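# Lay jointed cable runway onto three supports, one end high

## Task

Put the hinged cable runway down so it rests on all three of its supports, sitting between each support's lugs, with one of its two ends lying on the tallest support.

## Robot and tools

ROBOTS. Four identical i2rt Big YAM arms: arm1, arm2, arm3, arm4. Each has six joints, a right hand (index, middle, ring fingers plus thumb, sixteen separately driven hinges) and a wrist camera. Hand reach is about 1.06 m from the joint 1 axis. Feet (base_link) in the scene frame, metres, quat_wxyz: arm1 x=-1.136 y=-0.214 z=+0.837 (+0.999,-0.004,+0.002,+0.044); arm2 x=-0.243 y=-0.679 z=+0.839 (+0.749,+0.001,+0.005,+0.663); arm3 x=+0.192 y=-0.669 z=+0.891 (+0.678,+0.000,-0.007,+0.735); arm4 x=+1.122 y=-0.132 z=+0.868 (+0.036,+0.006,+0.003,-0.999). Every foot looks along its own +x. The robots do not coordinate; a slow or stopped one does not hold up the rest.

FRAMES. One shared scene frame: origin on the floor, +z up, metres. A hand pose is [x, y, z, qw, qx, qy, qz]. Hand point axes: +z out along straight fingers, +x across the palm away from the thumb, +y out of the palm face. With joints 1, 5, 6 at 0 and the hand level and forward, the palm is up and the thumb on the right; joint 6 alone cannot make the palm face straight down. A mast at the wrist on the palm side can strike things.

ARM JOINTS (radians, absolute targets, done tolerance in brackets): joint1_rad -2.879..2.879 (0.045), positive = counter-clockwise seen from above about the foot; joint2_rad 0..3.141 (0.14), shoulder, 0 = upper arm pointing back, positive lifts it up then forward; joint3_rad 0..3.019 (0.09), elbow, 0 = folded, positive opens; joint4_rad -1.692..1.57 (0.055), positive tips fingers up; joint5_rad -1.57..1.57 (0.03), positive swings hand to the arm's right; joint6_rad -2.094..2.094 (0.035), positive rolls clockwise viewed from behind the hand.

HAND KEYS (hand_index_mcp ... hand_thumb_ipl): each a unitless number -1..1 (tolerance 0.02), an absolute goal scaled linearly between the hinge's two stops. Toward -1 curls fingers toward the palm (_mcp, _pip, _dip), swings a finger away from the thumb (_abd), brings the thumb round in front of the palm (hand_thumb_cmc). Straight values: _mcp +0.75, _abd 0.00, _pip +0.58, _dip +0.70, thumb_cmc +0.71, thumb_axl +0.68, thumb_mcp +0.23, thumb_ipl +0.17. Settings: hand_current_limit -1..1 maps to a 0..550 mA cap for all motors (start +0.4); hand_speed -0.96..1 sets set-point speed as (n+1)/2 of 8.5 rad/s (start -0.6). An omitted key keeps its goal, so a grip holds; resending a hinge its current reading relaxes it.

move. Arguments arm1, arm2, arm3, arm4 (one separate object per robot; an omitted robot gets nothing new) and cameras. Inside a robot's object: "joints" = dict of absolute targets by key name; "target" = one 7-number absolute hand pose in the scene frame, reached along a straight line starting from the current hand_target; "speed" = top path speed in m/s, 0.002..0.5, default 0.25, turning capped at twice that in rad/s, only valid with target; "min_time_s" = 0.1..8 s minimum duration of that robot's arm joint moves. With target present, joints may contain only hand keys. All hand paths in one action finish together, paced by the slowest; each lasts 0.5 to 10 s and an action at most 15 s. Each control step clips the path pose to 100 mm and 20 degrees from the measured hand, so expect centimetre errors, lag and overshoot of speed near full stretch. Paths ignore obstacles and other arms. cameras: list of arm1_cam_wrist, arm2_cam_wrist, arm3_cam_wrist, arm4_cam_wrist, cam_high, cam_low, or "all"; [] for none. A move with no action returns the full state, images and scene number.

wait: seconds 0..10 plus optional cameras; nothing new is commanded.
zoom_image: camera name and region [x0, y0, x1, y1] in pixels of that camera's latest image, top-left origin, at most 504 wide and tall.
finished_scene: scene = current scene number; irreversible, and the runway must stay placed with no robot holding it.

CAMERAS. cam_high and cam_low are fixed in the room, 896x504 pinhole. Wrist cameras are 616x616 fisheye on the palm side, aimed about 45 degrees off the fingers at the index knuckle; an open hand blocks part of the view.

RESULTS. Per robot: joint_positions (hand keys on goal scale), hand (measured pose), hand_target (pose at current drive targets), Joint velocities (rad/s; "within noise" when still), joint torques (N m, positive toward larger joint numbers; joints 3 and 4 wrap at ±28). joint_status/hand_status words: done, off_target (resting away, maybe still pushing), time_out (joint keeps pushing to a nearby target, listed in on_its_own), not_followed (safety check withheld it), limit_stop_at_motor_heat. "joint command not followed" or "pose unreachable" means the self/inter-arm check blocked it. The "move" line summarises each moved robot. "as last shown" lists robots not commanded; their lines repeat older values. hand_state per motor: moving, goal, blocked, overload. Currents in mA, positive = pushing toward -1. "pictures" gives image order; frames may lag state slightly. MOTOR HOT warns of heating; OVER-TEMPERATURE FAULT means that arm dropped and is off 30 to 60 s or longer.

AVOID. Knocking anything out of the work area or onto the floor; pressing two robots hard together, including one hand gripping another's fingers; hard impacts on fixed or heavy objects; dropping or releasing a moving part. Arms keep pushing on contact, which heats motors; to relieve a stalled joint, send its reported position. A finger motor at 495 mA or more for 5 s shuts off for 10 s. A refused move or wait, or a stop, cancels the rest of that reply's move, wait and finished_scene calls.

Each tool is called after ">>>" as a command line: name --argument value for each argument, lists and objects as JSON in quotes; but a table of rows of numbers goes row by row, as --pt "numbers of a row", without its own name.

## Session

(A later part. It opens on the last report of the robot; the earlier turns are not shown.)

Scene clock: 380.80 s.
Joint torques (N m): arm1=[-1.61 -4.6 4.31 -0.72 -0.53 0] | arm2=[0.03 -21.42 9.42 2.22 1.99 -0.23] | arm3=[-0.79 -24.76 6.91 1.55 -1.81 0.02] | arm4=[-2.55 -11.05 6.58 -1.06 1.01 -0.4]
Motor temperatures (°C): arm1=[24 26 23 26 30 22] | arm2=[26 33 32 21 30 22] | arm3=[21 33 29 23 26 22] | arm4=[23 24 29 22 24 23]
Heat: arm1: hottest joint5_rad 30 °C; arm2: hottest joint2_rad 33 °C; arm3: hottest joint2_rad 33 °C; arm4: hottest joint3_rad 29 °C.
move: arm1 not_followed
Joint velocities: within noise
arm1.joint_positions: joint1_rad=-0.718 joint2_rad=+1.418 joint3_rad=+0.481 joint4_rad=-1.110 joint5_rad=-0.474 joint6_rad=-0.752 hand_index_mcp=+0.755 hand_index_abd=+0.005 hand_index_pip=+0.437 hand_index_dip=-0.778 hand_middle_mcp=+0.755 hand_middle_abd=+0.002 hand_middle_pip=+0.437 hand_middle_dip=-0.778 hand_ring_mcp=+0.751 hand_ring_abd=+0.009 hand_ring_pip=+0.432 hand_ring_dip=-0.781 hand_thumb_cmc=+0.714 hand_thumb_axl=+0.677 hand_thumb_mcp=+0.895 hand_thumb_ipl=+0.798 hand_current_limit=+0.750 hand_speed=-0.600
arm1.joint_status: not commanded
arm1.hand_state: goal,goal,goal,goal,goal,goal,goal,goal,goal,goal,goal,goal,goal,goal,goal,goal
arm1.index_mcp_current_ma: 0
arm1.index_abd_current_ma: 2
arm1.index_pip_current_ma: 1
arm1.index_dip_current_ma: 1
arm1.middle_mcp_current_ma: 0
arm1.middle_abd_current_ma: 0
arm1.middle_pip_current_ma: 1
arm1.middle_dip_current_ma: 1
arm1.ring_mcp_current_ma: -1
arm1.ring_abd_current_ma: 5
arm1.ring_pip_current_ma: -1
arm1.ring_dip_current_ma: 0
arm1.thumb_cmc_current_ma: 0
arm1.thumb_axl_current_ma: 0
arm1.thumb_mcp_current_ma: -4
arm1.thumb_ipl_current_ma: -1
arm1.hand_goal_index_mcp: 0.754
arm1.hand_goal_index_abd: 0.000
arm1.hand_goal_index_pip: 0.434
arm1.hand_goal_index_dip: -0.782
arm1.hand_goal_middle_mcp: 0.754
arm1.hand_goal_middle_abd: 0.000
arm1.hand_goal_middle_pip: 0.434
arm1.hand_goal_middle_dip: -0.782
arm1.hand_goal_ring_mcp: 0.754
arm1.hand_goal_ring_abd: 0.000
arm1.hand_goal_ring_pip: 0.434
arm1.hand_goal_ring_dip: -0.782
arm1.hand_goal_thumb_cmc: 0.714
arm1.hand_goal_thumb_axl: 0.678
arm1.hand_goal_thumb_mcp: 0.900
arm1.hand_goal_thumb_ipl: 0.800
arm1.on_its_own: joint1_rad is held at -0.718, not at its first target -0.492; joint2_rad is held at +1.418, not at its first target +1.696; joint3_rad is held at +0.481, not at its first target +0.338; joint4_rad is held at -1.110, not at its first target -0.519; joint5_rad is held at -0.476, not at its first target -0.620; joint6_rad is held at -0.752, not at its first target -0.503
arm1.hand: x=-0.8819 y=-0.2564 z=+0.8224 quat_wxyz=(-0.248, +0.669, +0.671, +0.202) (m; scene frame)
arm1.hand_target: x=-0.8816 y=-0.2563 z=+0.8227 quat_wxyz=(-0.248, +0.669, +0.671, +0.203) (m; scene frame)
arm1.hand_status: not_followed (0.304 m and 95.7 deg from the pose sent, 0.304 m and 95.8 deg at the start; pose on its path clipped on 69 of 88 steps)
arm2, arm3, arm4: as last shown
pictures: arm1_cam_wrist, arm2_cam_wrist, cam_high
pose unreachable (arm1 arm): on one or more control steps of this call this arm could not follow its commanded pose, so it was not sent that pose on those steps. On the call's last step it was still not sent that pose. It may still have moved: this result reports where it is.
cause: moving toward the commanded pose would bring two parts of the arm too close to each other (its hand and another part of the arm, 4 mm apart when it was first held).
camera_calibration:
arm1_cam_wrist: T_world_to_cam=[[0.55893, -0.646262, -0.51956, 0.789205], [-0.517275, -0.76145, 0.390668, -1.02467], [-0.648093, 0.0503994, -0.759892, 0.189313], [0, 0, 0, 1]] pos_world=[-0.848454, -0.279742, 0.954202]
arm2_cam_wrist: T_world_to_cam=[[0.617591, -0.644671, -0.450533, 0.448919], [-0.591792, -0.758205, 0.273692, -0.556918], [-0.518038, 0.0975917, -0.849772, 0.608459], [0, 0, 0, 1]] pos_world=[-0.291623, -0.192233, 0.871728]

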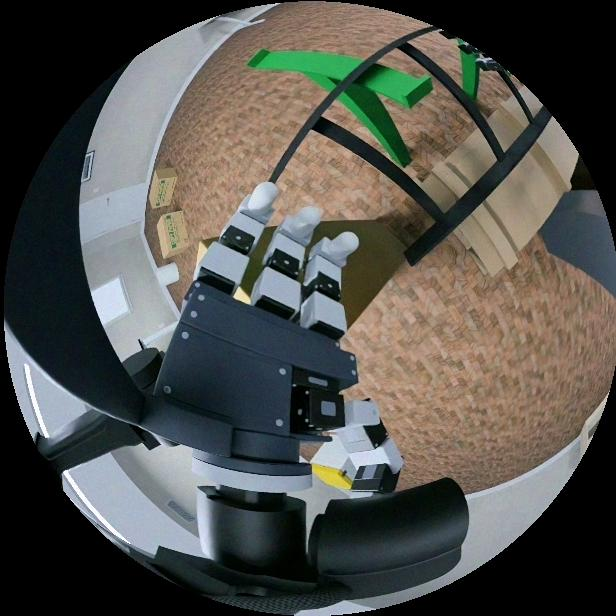

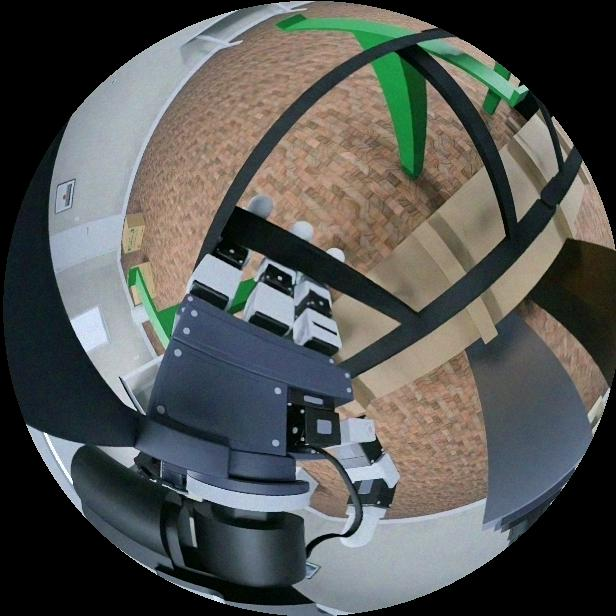

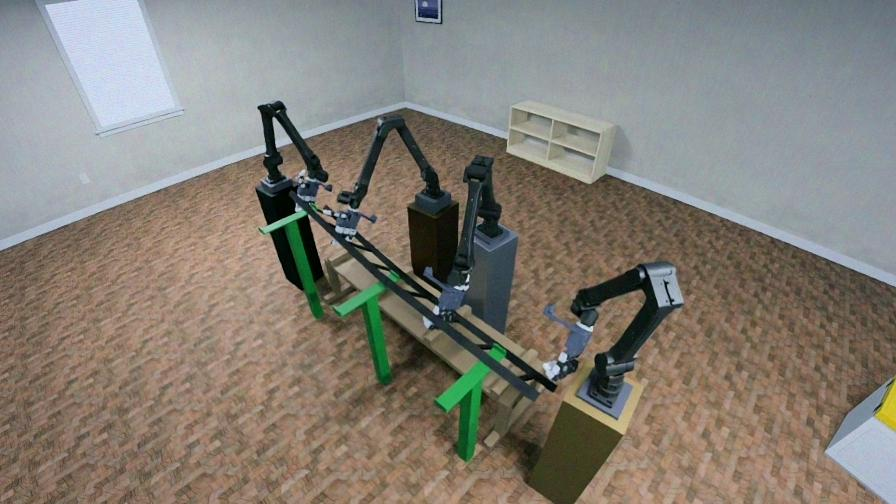

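>>> move --arm1 '{"joints": {"joint1_rad": -0.5, "joint2_rad": 1.68, "joint3_rad": 0.9, "joint4_rad": -0.79, "joint5_rad": -0.15, "joint6_rad": -1.4}, "min_time_s": 2.5}'

>>> move --arm1 '{"target": [-0.60, -0.38, 0.84, 0, 0, 1, 0], "speed": 0.3}' --cameras '["arm1_cam_wrist", "cam_high"]'

Scene clock: 386.43 s.
Joint torques (N m): arm1=[-1.61 -4.6 4.33 -0.77 -0.55 0.01] | arm2=[-0.09 -21.36 9.4 2.19 2 -0.22] | arm3=[-0.79 -24.82 6.9 1.55 -1.81 0.01] | arm4=[-2.26 -10.99 6.52 -1.09 1 -0.38]
Motor temperatures (°C): arm1=[24 25 23 26 29 22] | arm2=[26 33 33 21 30 22] | arm3=[21 33 29 23 26 22] | arm4=[23 24 29 22 24 23]
Heat: arm1: hottest joint5_rad 29 °C; arm2: hottest joint2_rad 33 °C; arm3: hottest joint2_rad 33 °C; arm4: hottest joint3_rad 29 °C.
move: arm1 time_out
Joint velocities: within noise
arm1.joint_positions: joint1_rad=-0.718 joint2_rad=+1.418 joint3_rad=+0.481 joint4_rad=-1.107 joint5_rad=-0.467 joint6_rad=-0.754 hand_index_mcp=+0.755 hand_index_abd=+0.005 hand_index_pip=+0.437 hand_index_dip=-0.778 hand_middle_mcp=+0.755 hand_middle_abd=+0.002 hand_middle_pip=+0.437 hand_middle_dip=-0.778 hand_ring_mcp=+0.751 hand_ring_abd=+0.009 hand_ring_pip=+0.432 hand_ring_dip=-0.781 hand_thumb_cmc=+0.714 hand_thumb_axl=+0.677 hand_thumb_mcp=+0.895 hand_thumb_ipl=+0.798 hand_current_limit=+0.750 hand_speed=-0.600
arm1.joint_status: joint1_rad time_out (moved +0.000 of +0.218); joint2_rad time_out (moved +0.000 of +0.262); joint3_rad time_out (moved +0.000 of +0.419); joint4_rad time_out (moved +0.002 of +0.320); joint5_rad time_out (moved +0.006 of +0.324); joint6_rad time_out (moved -0.002 of -0.648)
arm1.hand_state: goal,goal,goal,goal,goal,goal,goal,goal,goal,goal,goal,goal,goal,goal,goal,goal
arm1.index_mcp_current_ma: 0
arm1.index_abd_current_ma: 2
arm1.index_pip_current_ma: 1
arm1.index_dip_current_ma: 1
arm1.middle_mcp_current_ma: 0
arm1.middle_abd_current_ma: 0
arm1.middle_pip_current_ma: 1
arm1.middle_dip_current_ma: 1
arm1.ring_mcp_current_ma: -1
arm1.ring_abd_current_ma: 5
arm1.ring_pip_current_ma: -1
arm1.ring_dip_current_ma: 0
arm1.thumb_cmc_current_ma: 0
arm1.thumb_axl_current_ma: 0
arm1.thumb_mcp_current_ma: -4
arm1.thumb_ipl_current_ma: -1
arm1.hand_goal_index_mcp: 0.754
arm1.hand_goal_index_abd: 0.000
arm1.hand_goal_index_pip: 0.434
arm1.hand_goal_index_dip: -0.782
arm1.hand_goal_middle_mcp: 0.754
arm1.hand_goal_middle_abd: 0.000
arm1.hand_goal_middle_pip: 0.434
arm1.hand_goal_middle_dip: -0.782
arm1.hand_goal_ring_mcp: 0.754
arm1.hand_goal_ring_abd: 0.000
arm1.hand_goal_ring_pip: 0.434
arm1.hand_goal_ring_dip: -0.782
arm1.hand_goal_thumb_cmc: 0.714
arm1.hand_goal_thumb_axl: 0.678
arm1.hand_goal_thumb_mcp: 0.900
arm1.hand_goal_thumb_ipl: 0.800
arm1.on_its_own: joint1_rad is held at -0.718, not at your -0.500, since a time_out; joint2_rad is held at +1.418, not at your +1.680, since a time_out; joint3_rad is held at +0.481, not at your +0.900, since a time_out; joint4_rad is held at -1.109, not at your -0.790, since a time_out; joint5_rad is held at -0.470, not at your -0.150, since a time_out; joint6_rad is held at -0.753, not at your -1.400, since a time_out
arm1.hand: x=-0.8823 y=-0.2571 z=+0.8217 quat_wxyz=(-0.247, +0.668, +0.673, +0.199) (m; scene frame)
arm1.hand_target: x=-0.8822 y=-0.2568 z=+0.8221 quat_wxyz=(-0.247, +0.669, +0.672, +0.200) (m; scene frame)
arm1.hand_status: not commanded
arm2, arm3, arm4: as last shown
pictures: none
joint command not followed: on one or more control steps a check withheld the commanded joint targets of the arm1 arm, and it was not sent them on those steps.
cause: the commanded joint targets, or the way to them, would bring two parts of the arm too close to each other (its hand and another part of the arm, 3 mm apart when it was first held).

not run: a stop came earlier in this reply.

>>> move --arm1 '{"joints": {"joint3_rad": 0.8, "joint2_rad": 1.5}, "min_time_s": 1.5}'

Scene clock: 388.53 s.
Joint torques (N m): arm1=[-1.67 -6.95 9.39 -0.36 -0.6 0.01] | arm2=[-0.21 -21.48 9.42 2.19 2 -0.23] | arm3=[-0.79 -24.88 6.9 1.57 -1.82 0.01] | arm4=[-2.26 -11.16 6.56 -1.06 1.01 -0.37]
Motor temperatures (°C): arm1=[24 25 23 26 29 22] | arm2=[26 33 33 21 30 22] | arm3=[21 33 29 23 26 22] | arm4=[23 24 29 22 24 23]
Heat: arm1: hottest joint5_rad 29 °C; arm2: hottest joint2_rad 33 °C; arm3: hottest joint2_rad 33 °C; arm4: hottest joint3_rad 29 °C.
move: arm1 done
Joint velocities: within noise
arm1.joint_positions: joint1_rad=-0.718 joint2_rad=+1.489 joint3_rad=+0.767 joint4_rad=-1.107 joint5_rad=-0.467 joint6_rad=-0.754 hand_index_mcp=+0.755 hand_index_abd=+0.005 hand_index_pip=+0.437 hand_index_dip=-0.778 hand_middle_mcp=+0.755 hand_middle_abd=+0.002 hand_middle_pip=+0.437 hand_middle_dip=-0.778 hand_ring_mcp=+0.752 hand_ring_abd=+0.008 hand_ring_pip=+0.432 hand_ring_dip=-0.781 hand_thumb_cmc=+0.714 hand_thumb_axl=+0.677 hand_thumb_mcp=+0.895 hand_thumb_ipl=+0.798 hand_current_limit=+0.750 hand_speed=-0.600
arm1.joint_status: all done
arm1.hand_state: goal,goal,goal,goal,goal,goal,goal,goal,goal,goal,goal,goal,goal,goal,goal,goal
arm1.index_mcp_current_ma: 0
arm1.index_abd_current_ma: 2
arm1.index_pip_current_ma: 1
arm1.index_dip_current_ma: 1
arm1.middle_mcp_current_ma: 0
arm1.middle_abd_current_ma: 0
arm1.middle_pip_current_ma: 1
arm1.middle_dip_current_ma: 1
arm1.ring_mcp_current_ma: -1
arm1.ring_abd_current_ma: 4
arm1.ring_pip_current_ma: -1
arm1.ring_dip_current_ma: 0
arm1.thumb_cmc_current_ma: 0
arm1.thumb_axl_current_ma: 0
arm1.thumb_mcp_current_ma: -4
arm1.thumb_ipl_current_ma: -1
arm1.hand_goal_index_mcp: 0.754
arm1.hand_goal_index_abd: 0.000
arm1.hand_goal_index_pip: 0.434
arm1.hand_goal_index_dip: -0.782
arm1.hand_goal_middle_mcp: 0.754
arm1.hand_goal_middle_abd: 0.000
arm1.hand_goal_middle_pip: 0.434
arm1.hand_goal_middle_dip: -0.782
arm1.hand_goal_ring_mcp: 0.754
arm1.hand_goal_ring_abd: 0.000
arm1.hand_goal_ring_pip: 0.434
arm1.hand_goal_ring_dip: -0.782
arm1.hand_goal_thumb_cmc: 0.714
arm1.hand_goal_thumb_axl: 0.678
arm1.hand_goal_thumb_mcp: 0.900
arm1.hand_goal_thumb_ipl: 0.800
arm1.on_its_own: joint1_rad is held at -0.718, not at your -0.500, since a time_out; joint4_rad is held at -1.109, not at your -0.790, since a time_out; joint5_rad is held at -0.470, not at your -0.150, since a time_out; joint6_rad is held at -0.753, not at your -1.400, since a time_out
arm1.hand: x=-0.7722 y=-0.3369 z=+0.8752 quat_wxyz=(-0.145, +0.662, +0.704, +0.213) (m; scene frame)
arm1.hand_target: x=-0.7604 y=-0.3451 z=+0.8820 quat_wxyz=(-0.135, +0.661, +0.706, +0.215) (m; scene frame)
arm1.hand_status: not commanded
arm2, arm3, arm4: as last shown
pictures: none

Good. Now continue with target.

>>> move --arm1 '{"target": [-0.60, -0.38, 0.84, 0, 0, 1, 0], "speed": 0.3}' --cameras '["arm1_cam_wrist", "cam_high"]'

Scene clock: 391.87 s.
Joint torques (N m): arm1=[-1.67 -7.88 6.05 -0.31 -0.48 0] | arm2=[-0.09 -21.36 9.4 2.19 2 -0.23] | arm3=[-0.79 -24.88 6.9 1.55 -1.81 0.02] | arm4=[-2.14 -11.22 6.46 -1.17 1 -0.38]
Motor temperatures (°C): arm1=[24 25 24 26 29 22] | arm2=[26 33 33 21 30 22] | arm3=[21 32 29 23 26 22] | arm4=[23 24 29 22 24 23]
Heat: arm1: hottest joint5_rad 29 °C; arm2: hottest joint2_rad 33 °C; arm3: hottest joint2_rad 32 °C; arm4: hottest joint3_rad 29 °C.
move: arm1 not_followed
Joint velocities: within noise
arm1.joint_positions: joint1_rad=-0.718 joint2_rad=+1.491 joint3_rad=+0.768 joint4_rad=-1.107 joint5_rad=-0.467 joint6_rad=-0.754 hand_index_mcp=+0.755 hand_index_abd=+0.005 hand_index_pip=+0.437 hand_index_dip=-0.778 hand_middle_mcp=+0.755 hand_middle_abd=+0.002 hand_middle_pip=+0.437 hand_middle_dip=-0.778 hand_ring_mcp=+0.752 hand_ring_abd=+0.008 hand_ring_pip=+0.432 hand_ring_dip=-0.781 hand_thumb_cmc=+0.714 hand_thumb_axl=+0.677 hand_thumb_mcp=+0.895 hand_thumb_ipl=+0.798 hand_current_limit=+0.750 hand_speed=-0.600
arm1.joint_status: not commanded
arm1.hand_state: goal,goal,goal,goal,goal,goal,goal,goal,goal,goal,goal,goal,goal,goal,goal,goal
arm1.index_mcp_current_ma: 0
arm1.index_abd_current_ma: 2
arm1.index_pip_current_ma: 1
arm1.index_dip_current_ma: 1
arm1.middle_mcp_current_ma: 0
arm1.middle_abd_current_ma: 0
arm1.middle_pip_current_ma: 1
arm1.middle_dip_current_ma: 1
arm1.ring_mcp_current_ma: -1
arm1.ring_abd_current_ma: 4
arm1.ring_pip_current_ma: -1
arm1.ring_dip_current_ma: 0
arm1.thumb_cmc_current_ma: 0
arm1.thumb_axl_current_ma: 0
arm1.thumb_mcp_current_ma: -4
arm1.thumb_ipl_current_ma: -1
arm1.hand_goal_index_mcp: 0.754
arm1.hand_goal_index_abd: 0.000
arm1.hand_goal_index_pip: 0.434
arm1.hand_goal_index_dip: -0.782
arm1.hand_goal_middle_mcp: 0.754
arm1.hand_goal_middle_abd: 0.000
arm1.hand_goal_middle_pip: 0.434
arm1.hand_goal_middle_dip: -0.782
arm1.hand_goal_ring_mcp: 0.754
arm1.hand_goal_ring_abd: 0.000
arm1.hand_goal_ring_pip: 0.434
arm1.hand_goal_ring_dip: -0.782
arm1.hand_goal_thumb_cmc: 0.714
arm1.hand_goal_thumb_axl: 0.678
arm1.hand_goal_thumb_mcp: 0.900
arm1.hand_goal_thumb_ipl: 0.800
arm1.on_its_own: joint1_rad is held at -0.718, not at your -0.500; joint4_rad is held at -1.108, not at your -0.790; joint5_rad is held at -0.467, not at your -0.150; joint6_rad is held at -0.754, not at your -1.400
arm1.hand: x=-0.7721 y=-0.3370 z=+0.8746 quat_wxyz=(-0.145, +0.662, +0.704, +0.213) (m; scene frame)
arm1.hand_target: x=-0.7721 y=-0.3370 z=+0.8752 quat_wxyz=(-0.145, +0.662, +0.704, +0.213) (m; scene frame)
arm1.hand_status: not_followed (0.181 m and 90.6 deg from the pose sent, 0.181 m and 90.5 deg at the start; pose on its path clipped on 65 of 84 steps)
arm2, arm3, arm4: as last shown
pictures: arm1_cam_wrist, cam_high
pose unreachable (arm1 arm): on one or more control steps of this call this arm could not follow its commanded pose, so it was not sent that pose on those steps. On the call's last step it was still not sent that pose. It may still have moved: this result reports where it is.
cause: moving toward the commanded pose would bring two parts of the arm too close to each other (its hand and another part of the arm, 3 mm apart when it was first held).
camera_calibration:
arm1_cam_wrist: T_world_to_cam=[[0.6357, -0.699294, -0.326913, 0.575798], [-0.580764, -0.712248, 0.394228, -1.0852], [-0.508525, -0.0607515, -0.858901, 0.461058], [0, 0, 0, 1]] pos_world=[-0.761823, -0.342271, 1.01206]

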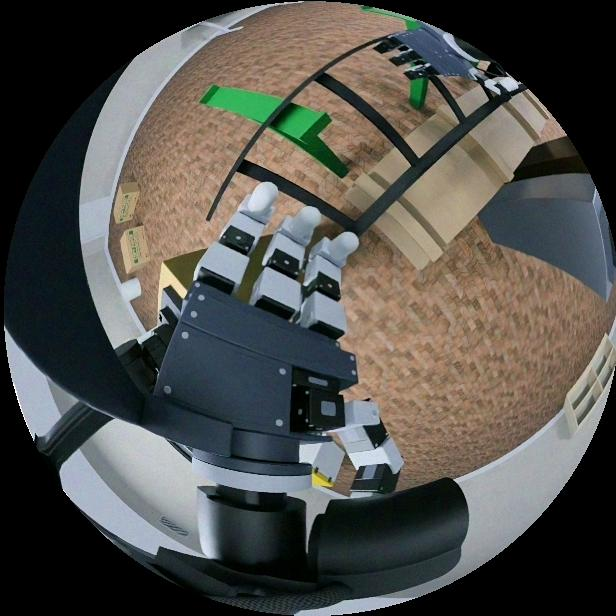

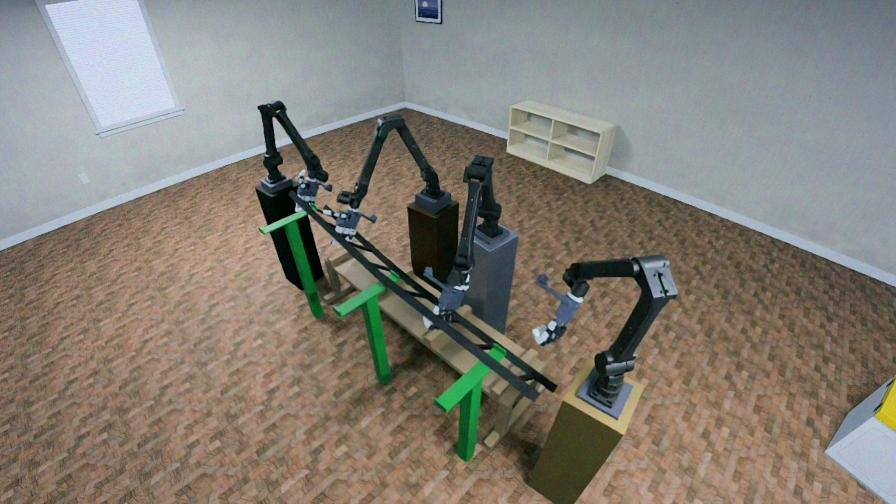

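>>> move --arm1 '{"joints": {"hand_thumb_mcp": -0.276, "hand_thumb_ipl": -0.316}}'

>>> move --arm1 '{"target": [-0.60, -0.38, 0.84, 0, 0, 1, 0], "speed": 0.3}' --cameras '["arm1_cam_wrist", "cam_high"]'

Scene clock: 393.80 s.
Joint torques (N m): arm1=[-1.67 -7.82 6.05 -0.32 -0.5 -0.01] | arm2=[0.03 -21.48 9.39 2.18 1.99 -0.23] | arm3=[-0.85 -24.82 6.9 1.55 -1.82 0.01] | arm4=[-2.32 -10.93 6.56 -1.02 1 -0.37]
Motor temperatures (°C): arm1=[24 25 24 26 29 22] | arm2=[26 33 33 21 30 22] | arm3=[21 32 29 23 26 22] | arm4=[23 24 29 22 24 23]
Heat: arm1: hottest joint5_rad 29 °C; arm2: hottest joint2_rad 33 °C; arm3: hottest joint2_rad 32 °C; arm4: hottest joint3_rad 29 °C.
move: arm1 done
Joint velocities: within noise
arm1.joint_positions: joint1_rad=-0.718 joint2_rad=+1.491 joint3_rad=+0.768 joint4_rad=-1.107 joint5_rad=-0.467 joint6_rad=-0.754 hand_index_mcp=+0.755 hand_index_abd=+0.005 hand_index_pip=+0.437 hand_index_dip=-0.778 hand_middle_mcp=+0.755 hand_middle_abd=+0.002 hand_middle_pip=+0.437 hand_middle_dip=-0.778 hand_ring_mcp=+0.752 hand_ring_abd=+0.008 hand_ring_pip=+0.432 hand_ring_dip=-0.781 hand_thumb_cmc=+0.714 hand_thumb_axl=+0.677 hand_thumb_mcp=-0.274 hand_thumb_ipl=-0.313 hand_current_limit=+0.750 hand_speed=-0.600
arm1.joint_status: all done
arm1.hand_state: goal,goal,goal,goal,goal,goal,goal,goal,goal,goal,goal,goal,goal,goal,goal,goal
arm1.index_mcp_current_ma: 0
arm1.index_abd_current_ma: 2
arm1.index_pip_current_ma: 1
arm1.index_dip_current_ma: 1
arm1.middle_mcp_current_ma: 0
arm1.middle_abd_current_ma: 0
arm1.middle_pip_current_ma: 1
arm1.middle_dip_current_ma: 1
arm1.ring_mcp_current_ma: -1
arm1.ring_abd_current_ma: 4
arm1.ring_pip_current_ma: -1
arm1.ring_dip_current_ma: 0
arm1.thumb_cmc_current_ma: 0
arm1.thumb_axl_current_ma: 0
arm1.thumb_mcp_current_ma: 1
arm1.thumb_ipl_current_ma: 2
arm1.hand_goal_index_mcp: 0.754
arm1.hand_goal_index_abd: 0.000
arm1.hand_goal_index_pip: 0.434
arm1.hand_goal_index_dip: -0.782
arm1.hand_goal_middle_mcp: 0.754
arm1.hand_goal_middle_abd: 0.000
arm1.hand_goal_middle_pip: 0.434
arm1.hand_goal_middle_dip: -0.782
arm1.hand_goal_ring_mcp: 0.754
arm1.hand_goal_ring_abd: 0.000
arm1.hand_goal_ring_pip: 0.434
arm1.hand_goal_ring_dip: -0.782
arm1.hand_goal_thumb_cmc: 0.714
arm1.hand_goal_thumb_axl: 0.678
arm1.hand_goal_thumb_mcp: -0.276
arm1.hand_goal_thumb_ipl: -0.316
arm1.on_its_own: joint1_rad is held at -0.718, not at your -0.500; joint4_rad is held at -1.108, not at your -0.790; joint5_rad is held at -0.467, not at your -0.150; joint6_rad is held at -0.754, not at your -1.400
arm1.hand: x=-0.7721 y=-0.3370 z=+0.8746 quat_wxyz=(-0.145, +0.662, +0.704, +0.213) (m; scene frame)
arm1.hand_target: x=-0.7721 y=-0.3370 z=+0.8752 quat_wxyz=(-0.145, +0.662, +0.704, +0.213) (m; scene frame)
arm1.hand_status: not commanded
arm2, arm3, arm4: as last shown
pictures: none

Scene clock: 397.43 s.
Joint torques (N m): arm1=[-0.56 -15.21 11 0.23 0.07 -0.14] | arm2=[0.03 -21.36 9.4 2.22 2 -0.23] | arm3=[-0.79 -24.88 6.9 1.57 -1.82 0.01] | arm4=[-2.49 -11.11 6.53 -1.07 1.01 -0.38]
Motor temperatures (°C): arm1=[24 25 24 26 28 22] | arm2=[26 33 33 21 30 22] | arm3=[21 32 29 23 26 22] | arm4=[23 24 29 22 24 23]
Heat: arm1: hottest joint5_rad 28 °C; arm2: hottest joint2_rad 33 °C; arm3: hottest joint2_rad 32 °C; arm4: hottest joint3_rad 29 °C.
move: arm1 off_target
Joint velocities: within noise
arm1.joint_positions: joint1_rad=-0.559 joint2_rad=+1.991 joint3_rad=+1.427 joint4_rad=-1.039 joint5_rad=-0.012 joint6_rad=-2.009 hand_index_mcp=+0.755 hand_index_abd=+0.004 hand_index_pip=+0.437 hand_index_dip=-0.778 hand_middle_mcp=+0.755 hand_middle_abd=+0.002 hand_middle_pip=+0.437 hand_middle_dip=-0.778 hand_ring_mcp=+0.752 hand_ring_abd=+0.004 hand_ring_pip=+0.432 hand_ring_dip=-0.781 hand_thumb_cmc=+0.714 hand_thumb_axl=+0.677 hand_thumb_mcp=-0.276 hand_thumb_ipl=-0.314 hand_current_limit=+0.750 hand_speed=-0.600
arm1.joint_status: not commanded
arm1.hand_state: goal,goal,goal,goal,goal,goal,goal,goal,goal,goal,goal,goal,goal,goal,goal,goal
arm1.index_mcp_current_ma: 0
arm1.index_abd_current_ma: 1
arm1.index_pip_current_ma: 1
arm1.index_dip_current_ma: 1
arm1.middle_mcp_current_ma: 0
arm1.middle_abd_current_ma: 0
arm1.middle_pip_current_ma: 1
arm1.middle_dip_current_ma: 1
arm1.ring_mcp_current_ma: -1
arm1.ring_abd_current_ma: 1
arm1.ring_pip_current_ma: -1
arm1.ring_dip_current_ma: 0
arm1.thumb_cmc_current_ma: 0
arm1.thumb_axl_current_ma: 0
arm1.thumb_mcp_current_ma: 0
arm1.thumb_ipl_current_ma: 1
arm1.hand_goal_index_mcp: 0.754
arm1.hand_goal_index_abd: 0.000
arm1.hand_goal_index_pip: 0.434
arm1.hand_goal_index_dip: -0.782
arm1.hand_goal_middle_mcp: 0.754
arm1.hand_goal_middle_abd: 0.000
arm1.hand_goal_middle_pip: 0.434
arm1.hand_goal_middle_dip: -0.782
arm1.hand_goal_ring_mcp: 0.754
arm1.hand_goal_ring_abd: 0.000
arm1.hand_goal_ring_pip: 0.434
arm1.hand_goal_ring_dip: -0.782
arm1.hand_goal_thumb_cmc: 0.714
arm1.hand_goal_thumb_axl: 0.678
arm1.hand_goal_thumb_mcp: -0.276
arm1.hand_goal_thumb_ipl: -0.316
arm1.hand: x=-0.6172 y=-0.3796 z=+0.8351 quat_wxyz=(-0.014, +0.017, +1.000, +0.008) (m; scene frame)
arm1.hand_target: x=-0.6005 y=-0.3796 z=+0.8403 quat_wxyz=(+0.000, +0.000, +1.000, +0.000) (m; scene frame)
arm1.hand_status: off_target (0.018 m and 2.7 deg from the pose sent, 0.181 m and 90.6 deg at the start)
arm2: as last shown
arm3.joint_positions: joint1_rad=-0.546 joint2_rad=+2.005 joint3_rad=+0.900 joint4_rad=+0.084 joint5_rad=-0.287 joint6_rad=-1.919 hand_index_mcp=+0.769 hand_index_abd=+0.000 hand_index_pip=+0.448 hand_index_dip=-0.773 hand_middle_mcp=+0.820 hand_middle_abd=+0.017 hand_middle_pip=+0.497 hand_middle_dip=-0.720 hand_ring_mcp=+0.870 hand_ring_abd=+0.044 hand_ring_pip=+0.547 hand_ring_dip=-0.655 hand_thumb_cmc=+0.714 hand_thumb_axl=+0.677 hand_thumb_mcp=+0.221 hand_thumb_ipl=+0.168 hand_current_limit=+0.750 hand_speed=-0.600
arm3.joint_status: not commanded
arm3.hand_state: goal,goal,goal,goal,blocked,goal,blocked,blocked,blocked,blocked,blocked,blocked,goal,goal,goal,goal
arm3.index_mcp_current_ma: 7
arm3.index_abd_current_ma: 0
arm3.index_pip_current_ma: 5
arm3.index_dip_current_ma: 2
arm3.middle_mcp_current_ma: 100
arm3.middle_abd_current_ma: 6
arm3.middle_pip_current_ma: 82
arm3.middle_dip_current_ma: 81
arm3.ring_mcp_current_ma: 270
arm3.ring_abd_current_ma: 33
arm3.ring_pip_current_ma: 232
arm3.ring_dip_current_ma: 289
arm3.thumb_cmc_current_ma: 0
arm3.thumb_axl_current_ma: 0
arm3.thumb_mcp_current_ma: -1
arm3.thumb_ipl_current_ma: 0
arm3.hand_goal_index_mcp: 0.754
arm3.hand_goal_index_abd: 0.000
arm3.hand_goal_index_pip: 0.434
arm3.hand_goal_index_dip: -0.782
arm3.hand_goal_middle_mcp: 0.754
arm3.hand_goal_middle_abd: 0.000
arm3.hand_goal_middle_pip: 0.434
arm3.hand_goal_middle_dip: -0.782
arm3.hand_goal_ring_mcp: 0.754
arm3.hand_goal_ring_abd: 0.000
arm3.hand_goal_ring_pip: 0.434
arm3.hand_goal_ring_dip: -0.782
arm3.hand_goal_thumb_cmc: 0.714
arm3.hand_goal_thumb_axl: 0.678
arm3.hand_goal_thumb_mcp: 0.226
arm3.hand_goal_thumb_ipl: 0.168
arm3.hand: x=+0.3072 y=-0.1435 z=+0.8137 quat_wxyz=(+0.206, -0.663, +0.683, +0.227) (m; scene frame)
arm3.hand_target: x=+0.3168 y=-0.1219 z=+0.8696 quat_wxyz=(+0.253, -0.661, +0.659, +0.254) (m; scene frame)
arm3.hand_status: not commanded
arm4.joint_positions: joint1_rad=+0.355 joint2_rad=+1.696 joint3_rad=+0.707 joint4_rad=-0.801 joint5_rad=+0.405 joint6_rad=+0.497 hand_index_mcp=+0.753 hand_index_abd=-0.004 hand_index_pip=+0.436 hand_index_dip=-0.779 hand_middle_mcp=+0.755 hand_middle_abd=+0.000 hand_middle_pip=+0.437 hand_middle_dip=-0.778 hand_ring_mcp=+0.776 hand_ring_abd=+0.056 hand_ring_pip=+0.487 hand_ring_dip=-0.704 hand_thumb_cmc=+0.714 hand_thumb_axl=+0.678 hand_thumb_mcp=+0.899 hand_thumb_ipl=+0.799 hand_current_limit=+0.750 hand_speed=-0.600
arm4.joint_status: not commanded
arm4.hand_state: goal,goal,goal,goal,goal,goal,goal,goal,blocked,blocked,blocked,blocked,goal,goal,goal,goal
arm4.index_mcp_current_ma: -3
arm4.index_abd_current_ma: -12
arm4.index_pip_current_ma: 8
arm4.index_dip_current_ma: 12
arm4.middle_mcp_current_ma: 3
arm4.middle_abd_current_ma: 0
arm4.middle_pip_current_ma: 10
arm4.middle_dip_current_ma: 14
arm4.ring_mcp_current_ma: 97
arm4.ring_abd_current_ma: 213
arm4.ring_pip_current_ma: 230
arm4.ring_dip_current_ma: 355
arm4.thumb_cmc_current_ma: 0
arm4.thumb_axl_current_ma: -1
arm4.thumb_mcp_current_ma: -5
arm4.thumb_ipl_current_ma: -4
arm4.hand_goal_index_mcp: 0.754
arm4.hand_goal_index_abd: 0.000
arm4.hand_goal_index_pip: 0.434
arm4.hand_goal_index_dip: -0.782
arm4.hand_goal_middle_mcp: 0.754
arm4.hand_goal_middle_abd: 0.000
arm4.hand_goal_middle_pip: 0.434
arm4.hand_goal_middle_dip: -0.782
arm4.hand_goal_ring_mcp: 0.754
arm4.hand_goal_ring_abd: 0.000
arm4.hand_goal_ring_pip: 0.434
arm4.hand_goal_ring_dip: -0.782
arm4.hand_goal_thumb_cmc: 0.714
arm4.hand_goal_thumb_axl: 0.678
arm4.hand_goal_thumb_mcp: 0.900
arm4.hand_goal_thumb_ipl: 0.800
arm4.hand: x=+0.7403 y=-0.1694 z=+0.8239 quat_wxyz=(-0.171, +0.681, -0.696, -0.154) (m; scene frame)
arm4.hand_target: x=+0.7229 y=-0.1697 z=+0.8396 quat_wxyz=(-0.160, +0.689, -0.689, -0.160) (m; scene frame)
arm4.hand_status: not commanded
pictures: arm1_cam_wrist, cam_high
camera_calibration:
arm1_cam_wrist: T_world_to_cam=[[0.837955, 0.545733, -0.00257764, 0.761216], [0.382038, -0.583222, 0.716867, -0.636214], [0.389715, -0.601688, -0.697205, 0.717341], [0, 0, 0, 1]] pos_world=[-0.674365, -0.35486, 0.958177]

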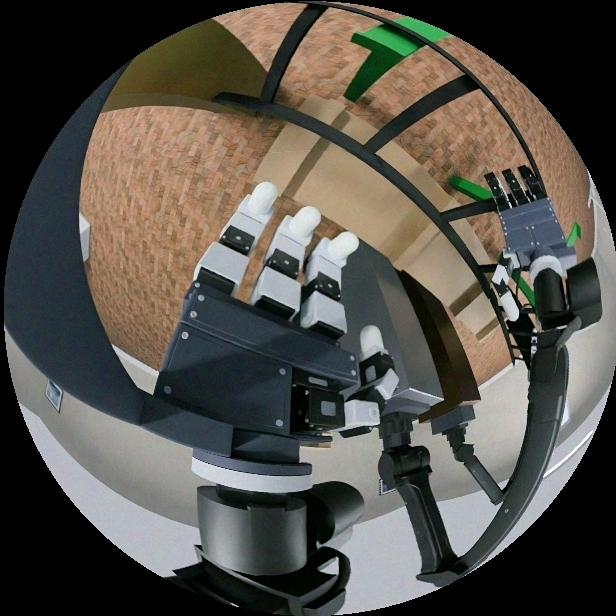

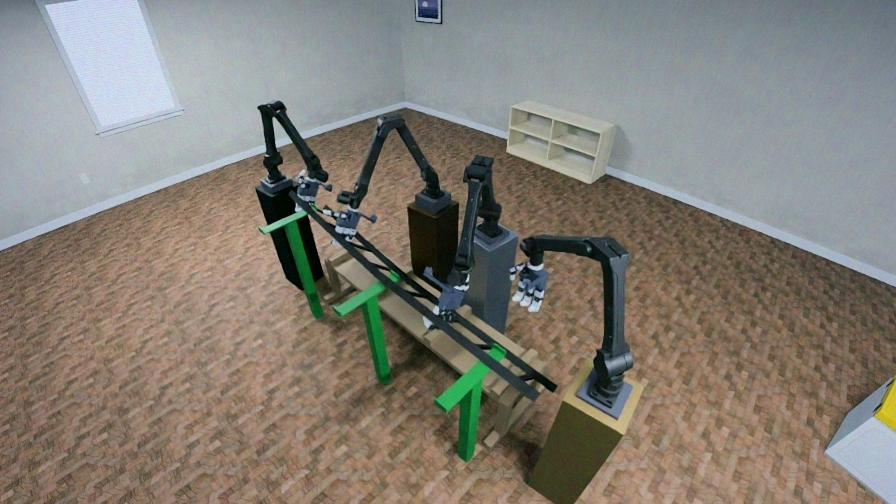

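>>> move --arm1 '{"target": [-0.645, -0.35, 0.66, 0, 0, 1, 0], "speed": 0.15}' --cameras '["arm1_cam_wrist", "cam_high"]'

Scene clock: 401.20 s.
Joint torques (N m): arm1=[-0.5 -15.44 5.11 0.47 0.07 0.03] | arm2=[-0.15 -21.42 9.36 2.22 2 -0.23] | arm3=[-0.79 -24.82 6.9 1.55 -1.82 0.01] | arm4=[-2.49 -11.05 6.52 -1.07 0.99 -0.35]
Motor temperatures (°C): arm1=[24 26 24 26 28 22] | arm2=[26 33 33 21 30 22] | arm3=[21 32 29 23 26 22] | arm4=[23 24 29 22 24 23]
Heat: arm1: hottest joint5_rad 28 °C; arm2: hottest joint2_rad 33 °C; arm3: hottest joint2_rad 32 °C; arm4: hottest joint3_rad 29 °C.
move: arm1 done
Joint velocities: within noise
arm1.joint_positions: joint1_rad=-0.544 joint2_rad=+2.225 joint3_rad=+1.237 joint4_rad=-0.595 joint5_rad=-0.012 joint6_rad=-2.009 hand_index_mcp=+0.755 hand_index_abd=+0.003 hand_index_pip=+0.437 hand_index_dip=-0.778 hand_middle_mcp=+0.755 hand_middle_abd=+0.002 hand_middle_pip=+0.437 hand_middle_dip=-0.778 hand_ring_mcp=+0.752 hand_ring_abd=+0.004 hand_ring_pip=+0.432 hand_ring_dip=-0.781 hand_thumb_cmc=+0.714 hand_thumb_axl=+0.677 hand_thumb_mcp=-0.276 hand_thumb_ipl=-0.314 hand_current_limit=+0.750 hand_speed=-0.600
arm1.joint_status: not commanded
arm1.hand_state: goal,goal,goal,goal,goal,goal,goal,goal,goal,goal,goal,goal,goal,goal,goal,goal
arm1.index_mcp_current_ma: 0
arm1.index_abd_current_ma: 1
arm1.index_pip_current_ma: 1
arm1.index_dip_current_ma: 1
arm1.middle_mcp_current_ma: 0
arm1.middle_abd_current_ma: 0
arm1.middle_pip_current_ma: 1
arm1.middle_dip_current_ma: 1
arm1.ring_mcp_current_ma: -1
arm1.ring_abd_current_ma: 1
arm1.ring_pip_current_ma: -1
arm1.ring_dip_current_ma: 0
arm1.thumb_cmc_current_ma: 0
arm1.thumb_axl_current_ma: 0
arm1.thumb_mcp_current_ma: 0
arm1.thumb_ipl_current_ma: 1
arm1.hand_goal_index_mcp: 0.754
arm1.hand_goal_index_abd: 0.000
arm1.hand_goal_index_pip: 0.434
arm1.hand_goal_index_dip: -0.782
arm1.hand_goal_middle_mcp: 0.754
arm1.hand_goal_middle_abd: 0.000
arm1.hand_goal_middle_pip: 0.434
arm1.hand_goal_middle_dip: -0.782
arm1.hand_goal_ring_mcp: 0.754
arm1.hand_goal_ring_abd: 0.000
arm1.hand_goal_ring_pip: 0.434
arm1.hand_goal_ring_dip: -0.782
arm1.hand_goal_thumb_cmc: 0.714
arm1.hand_goal_thumb_axl: 0.678
arm1.hand_goal_thumb_mcp: -0.276
arm1.hand_goal_thumb_ipl: -0.316
arm1.hand: x=-0.6509 y=-0.3559 z=+0.6615 quat_wxyz=(-0.004, +0.009, +1.000, +0.004) (m; scene frame)
arm1.hand_target: x=-0.6450 y=-0.3500 z=+0.6601 quat_wxyz=(+0.000, +0.000, +1.000, +0.000) (m; scene frame)
arm1.hand_status: done (0.008 m and 1.2 deg from the pose sent, 0.180 m and 2.7 deg at the start)
arm2, arm3, arm4: as last shown
pictures: arm1_cam_wrist, cam_high
camera_calibration:
arm1_cam_wrist: T_world_to_cam=[[0.82935, 0.558673, 0.00796292, 0.768063], [0.377241, -0.570414, 0.729601, -0.492018], [0.41215, -0.602091, -0.683827, 0.629297], [0, 0, 0, 1]] pos_world=[-0.710749, -0.330856, 0.783191]

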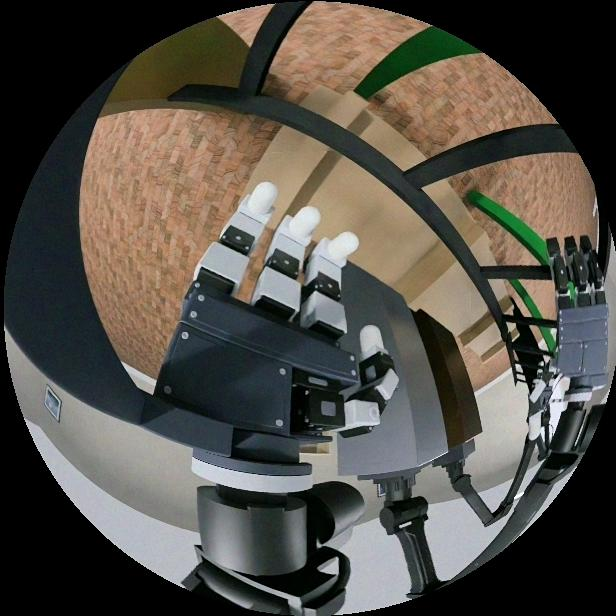

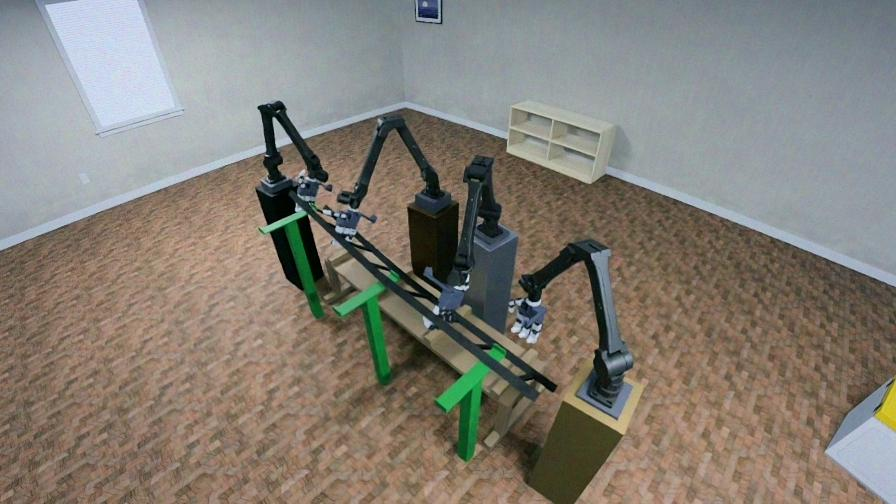

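>>> zoom_image --camera "arm1_cam_wrist" --region '[220, 60, 460, 300]'

Scaled by 2.100 from the camera's 616x616 image, which has a finer 880x880 frame.

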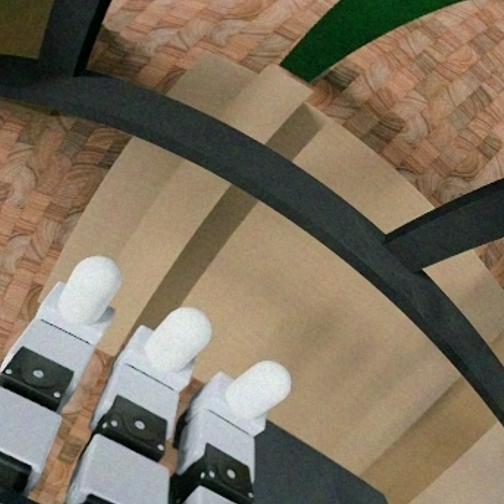

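>>> move --arm1 '{"target": [-0.648, -0.354, 0.56, 0, 0, 1, 0], "speed": 0.1}' --cameras '["arm1_cam_wrist", "cam_low"]'

>>> zoom_image --camera "arm1_cam_wrist" --region '[160, 60, 460, 360]'

>>> zoom_image --camera "cam_low" --region '[440, 200, 740, 400]'

Scene clock: 403.93 s.
Joint torques (N m): arm1=[-1.03 -16.03 5.39 0.5 0.07 -0.05] | arm2=[-0.03 -21.36 9.39 2.22 2 -0.23] | arm3=[-0.73 -24.82 6.91 1.57 -1.82 0.02] | arm4=[-2.61 -10.99 6.5 -1.13 1.02 -0.38]
Motor temperatures (°C): arm1=[24 26 24 26 28 22] | arm2=[26 33 33 21 30 22] | arm3=[21 32 29 23 26 22] | arm4=[23 24 29 22 24 23]
Heat: arm1: hottest joint5_rad 28 °C; arm2: hottest joint2_rad 33 °C; arm3: hottest joint2_rad 32 °C; arm4: hottest joint3_rad 29 °C.
move: arm1 off_target
Joint velocities: within noise
arm1.joint_positions: joint1_rad=-0.544 joint2_rad=+2.448 joint3_rad=+1.292 joint4_rad=-0.440 joint5_rad=-0.012 joint6_rad=-2.009 hand_index_mcp=+0.755 hand_index_abd=+0.003 hand_index_pip=+0.437 hand_index_dip=-0.778 hand_middle_mcp=+0.755 hand_middle_abd=+0.002 hand_middle_pip=+0.437 hand_middle_dip=-0.778 hand_ring_mcp=+0.752 hand_ring_abd=+0.004 hand_ring_pip=+0.432 hand_ring_dip=-0.781 hand_thumb_cmc=+0.714 hand_thumb_axl=+0.677 hand_thumb_mcp=-0.276 hand_thumb_ipl=-0.314 hand_current_limit=+0.750 hand_speed=-0.600
arm1.joint_status: not commanded
arm1.hand_state: goal,goal,goal,goal,goal,goal,goal,goal,goal,goal,goal,goal,goal,goal,goal,goal
arm1.index_mcp_current_ma: 0
arm1.index_abd_current_ma: 1
arm1.index_pip_current_ma: 1
arm1.index_dip_current_ma: 1
arm1.middle_mcp_current_ma: 0
arm1.middle_abd_current_ma: 0
arm1.middle_pip_current_ma: 1
arm1.middle_dip_current_ma: 1
arm1.ring_mcp_current_ma: -1
arm1.ring_abd_current_ma: 1
arm1.ring_pip_current_ma: -1
arm1.ring_dip_current_ma: 0
arm1.thumb_cmc_current_ma: 0
arm1.thumb_axl_current_ma: 0
arm1.thumb_mcp_current_ma: 0
arm1.thumb_ipl_current_ma: 1
arm1.hand_goal_index_mcp: 0.754
arm1.hand_goal_index_abd: 0.000
arm1.hand_goal_index_pip: 0.434
arm1.hand_goal_index_dip: -0.782
arm1.hand_goal_middle_mcp: 0.754
arm1.hand_goal_middle_abd: 0.000
arm1.hand_goal_middle_pip: 0.434
arm1.hand_goal_middle_dip: -0.782
arm1.hand_goal_ring_mcp: 0.754
arm1.hand_goal_ring_abd: 0.000
arm1.hand_goal_ring_pip: 0.434
arm1.hand_goal_ring_dip: -0.782
arm1.hand_goal_thumb_cmc: 0.714
arm1.hand_goal_thumb_axl: 0.678
arm1.hand_goal_thumb_mcp: -0.276
arm1.hand_goal_thumb_ipl: -0.316
arm1.hand: x=-0.6595 y=-0.3527 z=+0.5615 quat_wxyz=(-0.011, +0.009, +1.000, +0.006) (m; scene frame)
arm1.hand_target: x=-0.6482 y=-0.3538 z=+0.5602 quat_wxyz=(+0.000, +0.000, +1.000, +0.000) (m; scene frame)
arm1.hand_status: off_target (0.012 m and 1.8 deg from the pose sent, 0.101 m and 1.3 deg at the start)
arm2.joint_positions: joint1_rad=+0.484 joint2_rad=+1.973 joint3_rad=+0.869 joint4_rad=+0.161 joint5_rad=+0.227 joint6_rad=+1.842 hand_index_mcp=+0.839 hand_index_abd=+0.012 hand_index_pip=+0.521 hand_index_dip=-0.690 hand_middle_mcp=+0.794 hand_middle_abd=+0.008 hand_middle_pip=+0.479 hand_middle_dip=-0.740 hand_ring_mcp=+0.772 hand_ring_abd=+0.009 hand_ring_pip=+0.441 hand_ring_dip=-0.778 hand_thumb_cmc=+0.714 hand_thumb_axl=+0.677 hand_thumb_mcp=+0.895 hand_thumb_ipl=+0.798 hand_current_limit=+0.750 hand_speed=-0.600
arm2.joint_status: not commanded
arm2.hand_state: blocked,goal,blocked,blocked,blocked,goal,blocked,blocked,goal,goal,goal,goal,goal,goal,goal,goal
arm2.index_mcp_current_ma: 277
arm2.index_abd_current_ma: 15
arm2.index_pip_current_ma: 262
arm2.index_dip_current_ma: 285
arm2.middle_mcp_current_ma: 100
arm2.middle_abd_current_ma: 8
arm2.middle_pip_current_ma: 107
arm2.middle_dip_current_ma: 97
arm2.ring_mcp_current_ma: 34
arm2.ring_abd_current_ma: 10
arm2.ring_pip_current_ma: 8
arm2.ring_dip_current_ma: 3
arm2.thumb_cmc_current_ma: 0
arm2.thumb_axl_current_ma: 0
arm2.thumb_mcp_current_ma: -8
arm2.thumb_ipl_current_ma: -2
arm2.hand_goal_index_mcp: 0.754
arm2.hand_goal_index_abd: 0.000
arm2.hand_goal_index_pip: 0.434
arm2.hand_goal_index_dip: -0.782
arm2.hand_goal_middle_mcp: 0.754
arm2.hand_goal_middle_abd: 0.000
arm2.hand_goal_middle_pip: 0.434
arm2.hand_goal_middle_dip: -0.782
arm2.hand_goal_ring_mcp: 0.754
arm2.hand_goal_ring_abd: 0.000
arm2.hand_goal_ring_pip: 0.434
arm2.hand_goal_ring_dip: -0.782
arm2.hand_goal_thumb_cmc: 0.714
arm2.hand_goal_thumb_axl: 0.678
arm2.hand_goal_thumb_mcp: 0.900
arm2.hand_goal_thumb_ipl: 0.800
arm2.hand: x=-0.3154 y=-0.1713 z=+0.7387 quat_wxyz=(-0.226, +0.664, +0.674, +0.230) (m; scene frame)
arm2.hand_target: x=-0.3194 y=-0.1261 z=+0.8032 quat_wxyz=(-0.277, +0.651, +0.649, +0.279) (m; scene frame)
arm2.hand_status: not commanded
arm3, arm4: as last shown
pictures: arm1_cam_wrist, cam_low
camera_calibration:
arm1_cam_wrist: T_world_to_cam=[[0.829477, 0.55854, 0.00105733, 0.778116], [0.386151, -0.574832, 0.721426, -0.405066], [0.403553, -0.597998, -0.69249, 0.567054], [0, 0, 0, 1]] pos_world=[-0.717849, -0.328356, 0.684082]

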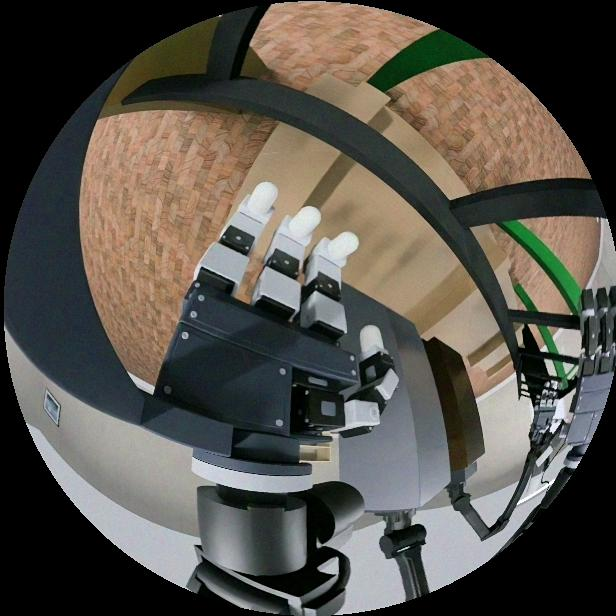

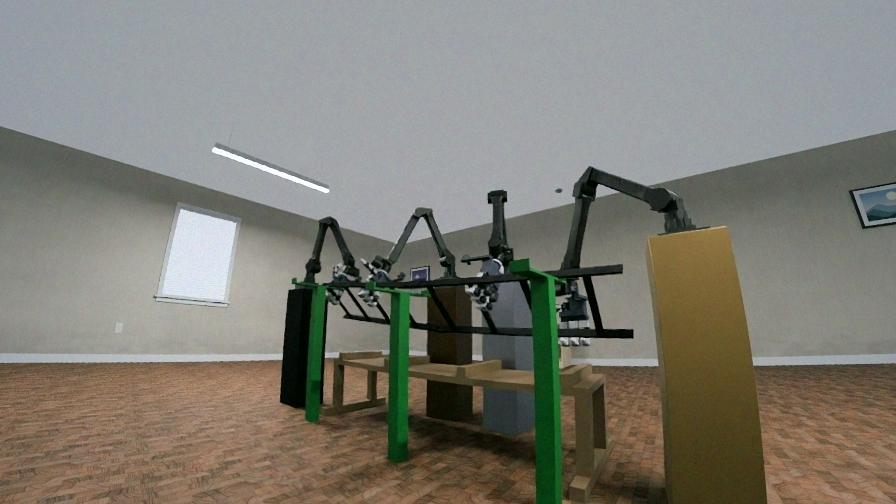

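Scaled by 1.680 from the camera's 616x616 image, which has a finer 880x880 frame.

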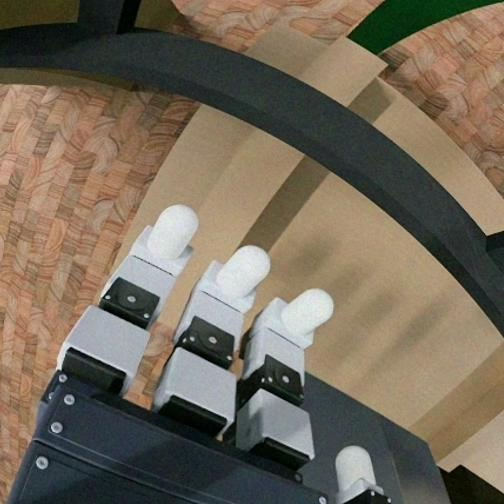

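Scaled by 1.680 from the camera's 896x504 image, which has a finer 1280x720 frame.

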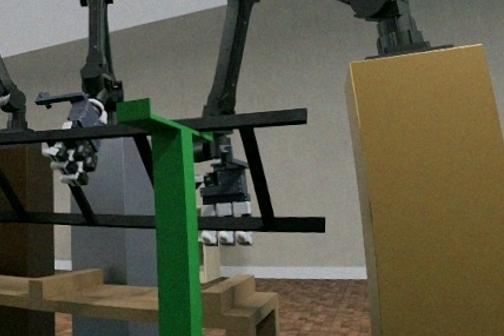

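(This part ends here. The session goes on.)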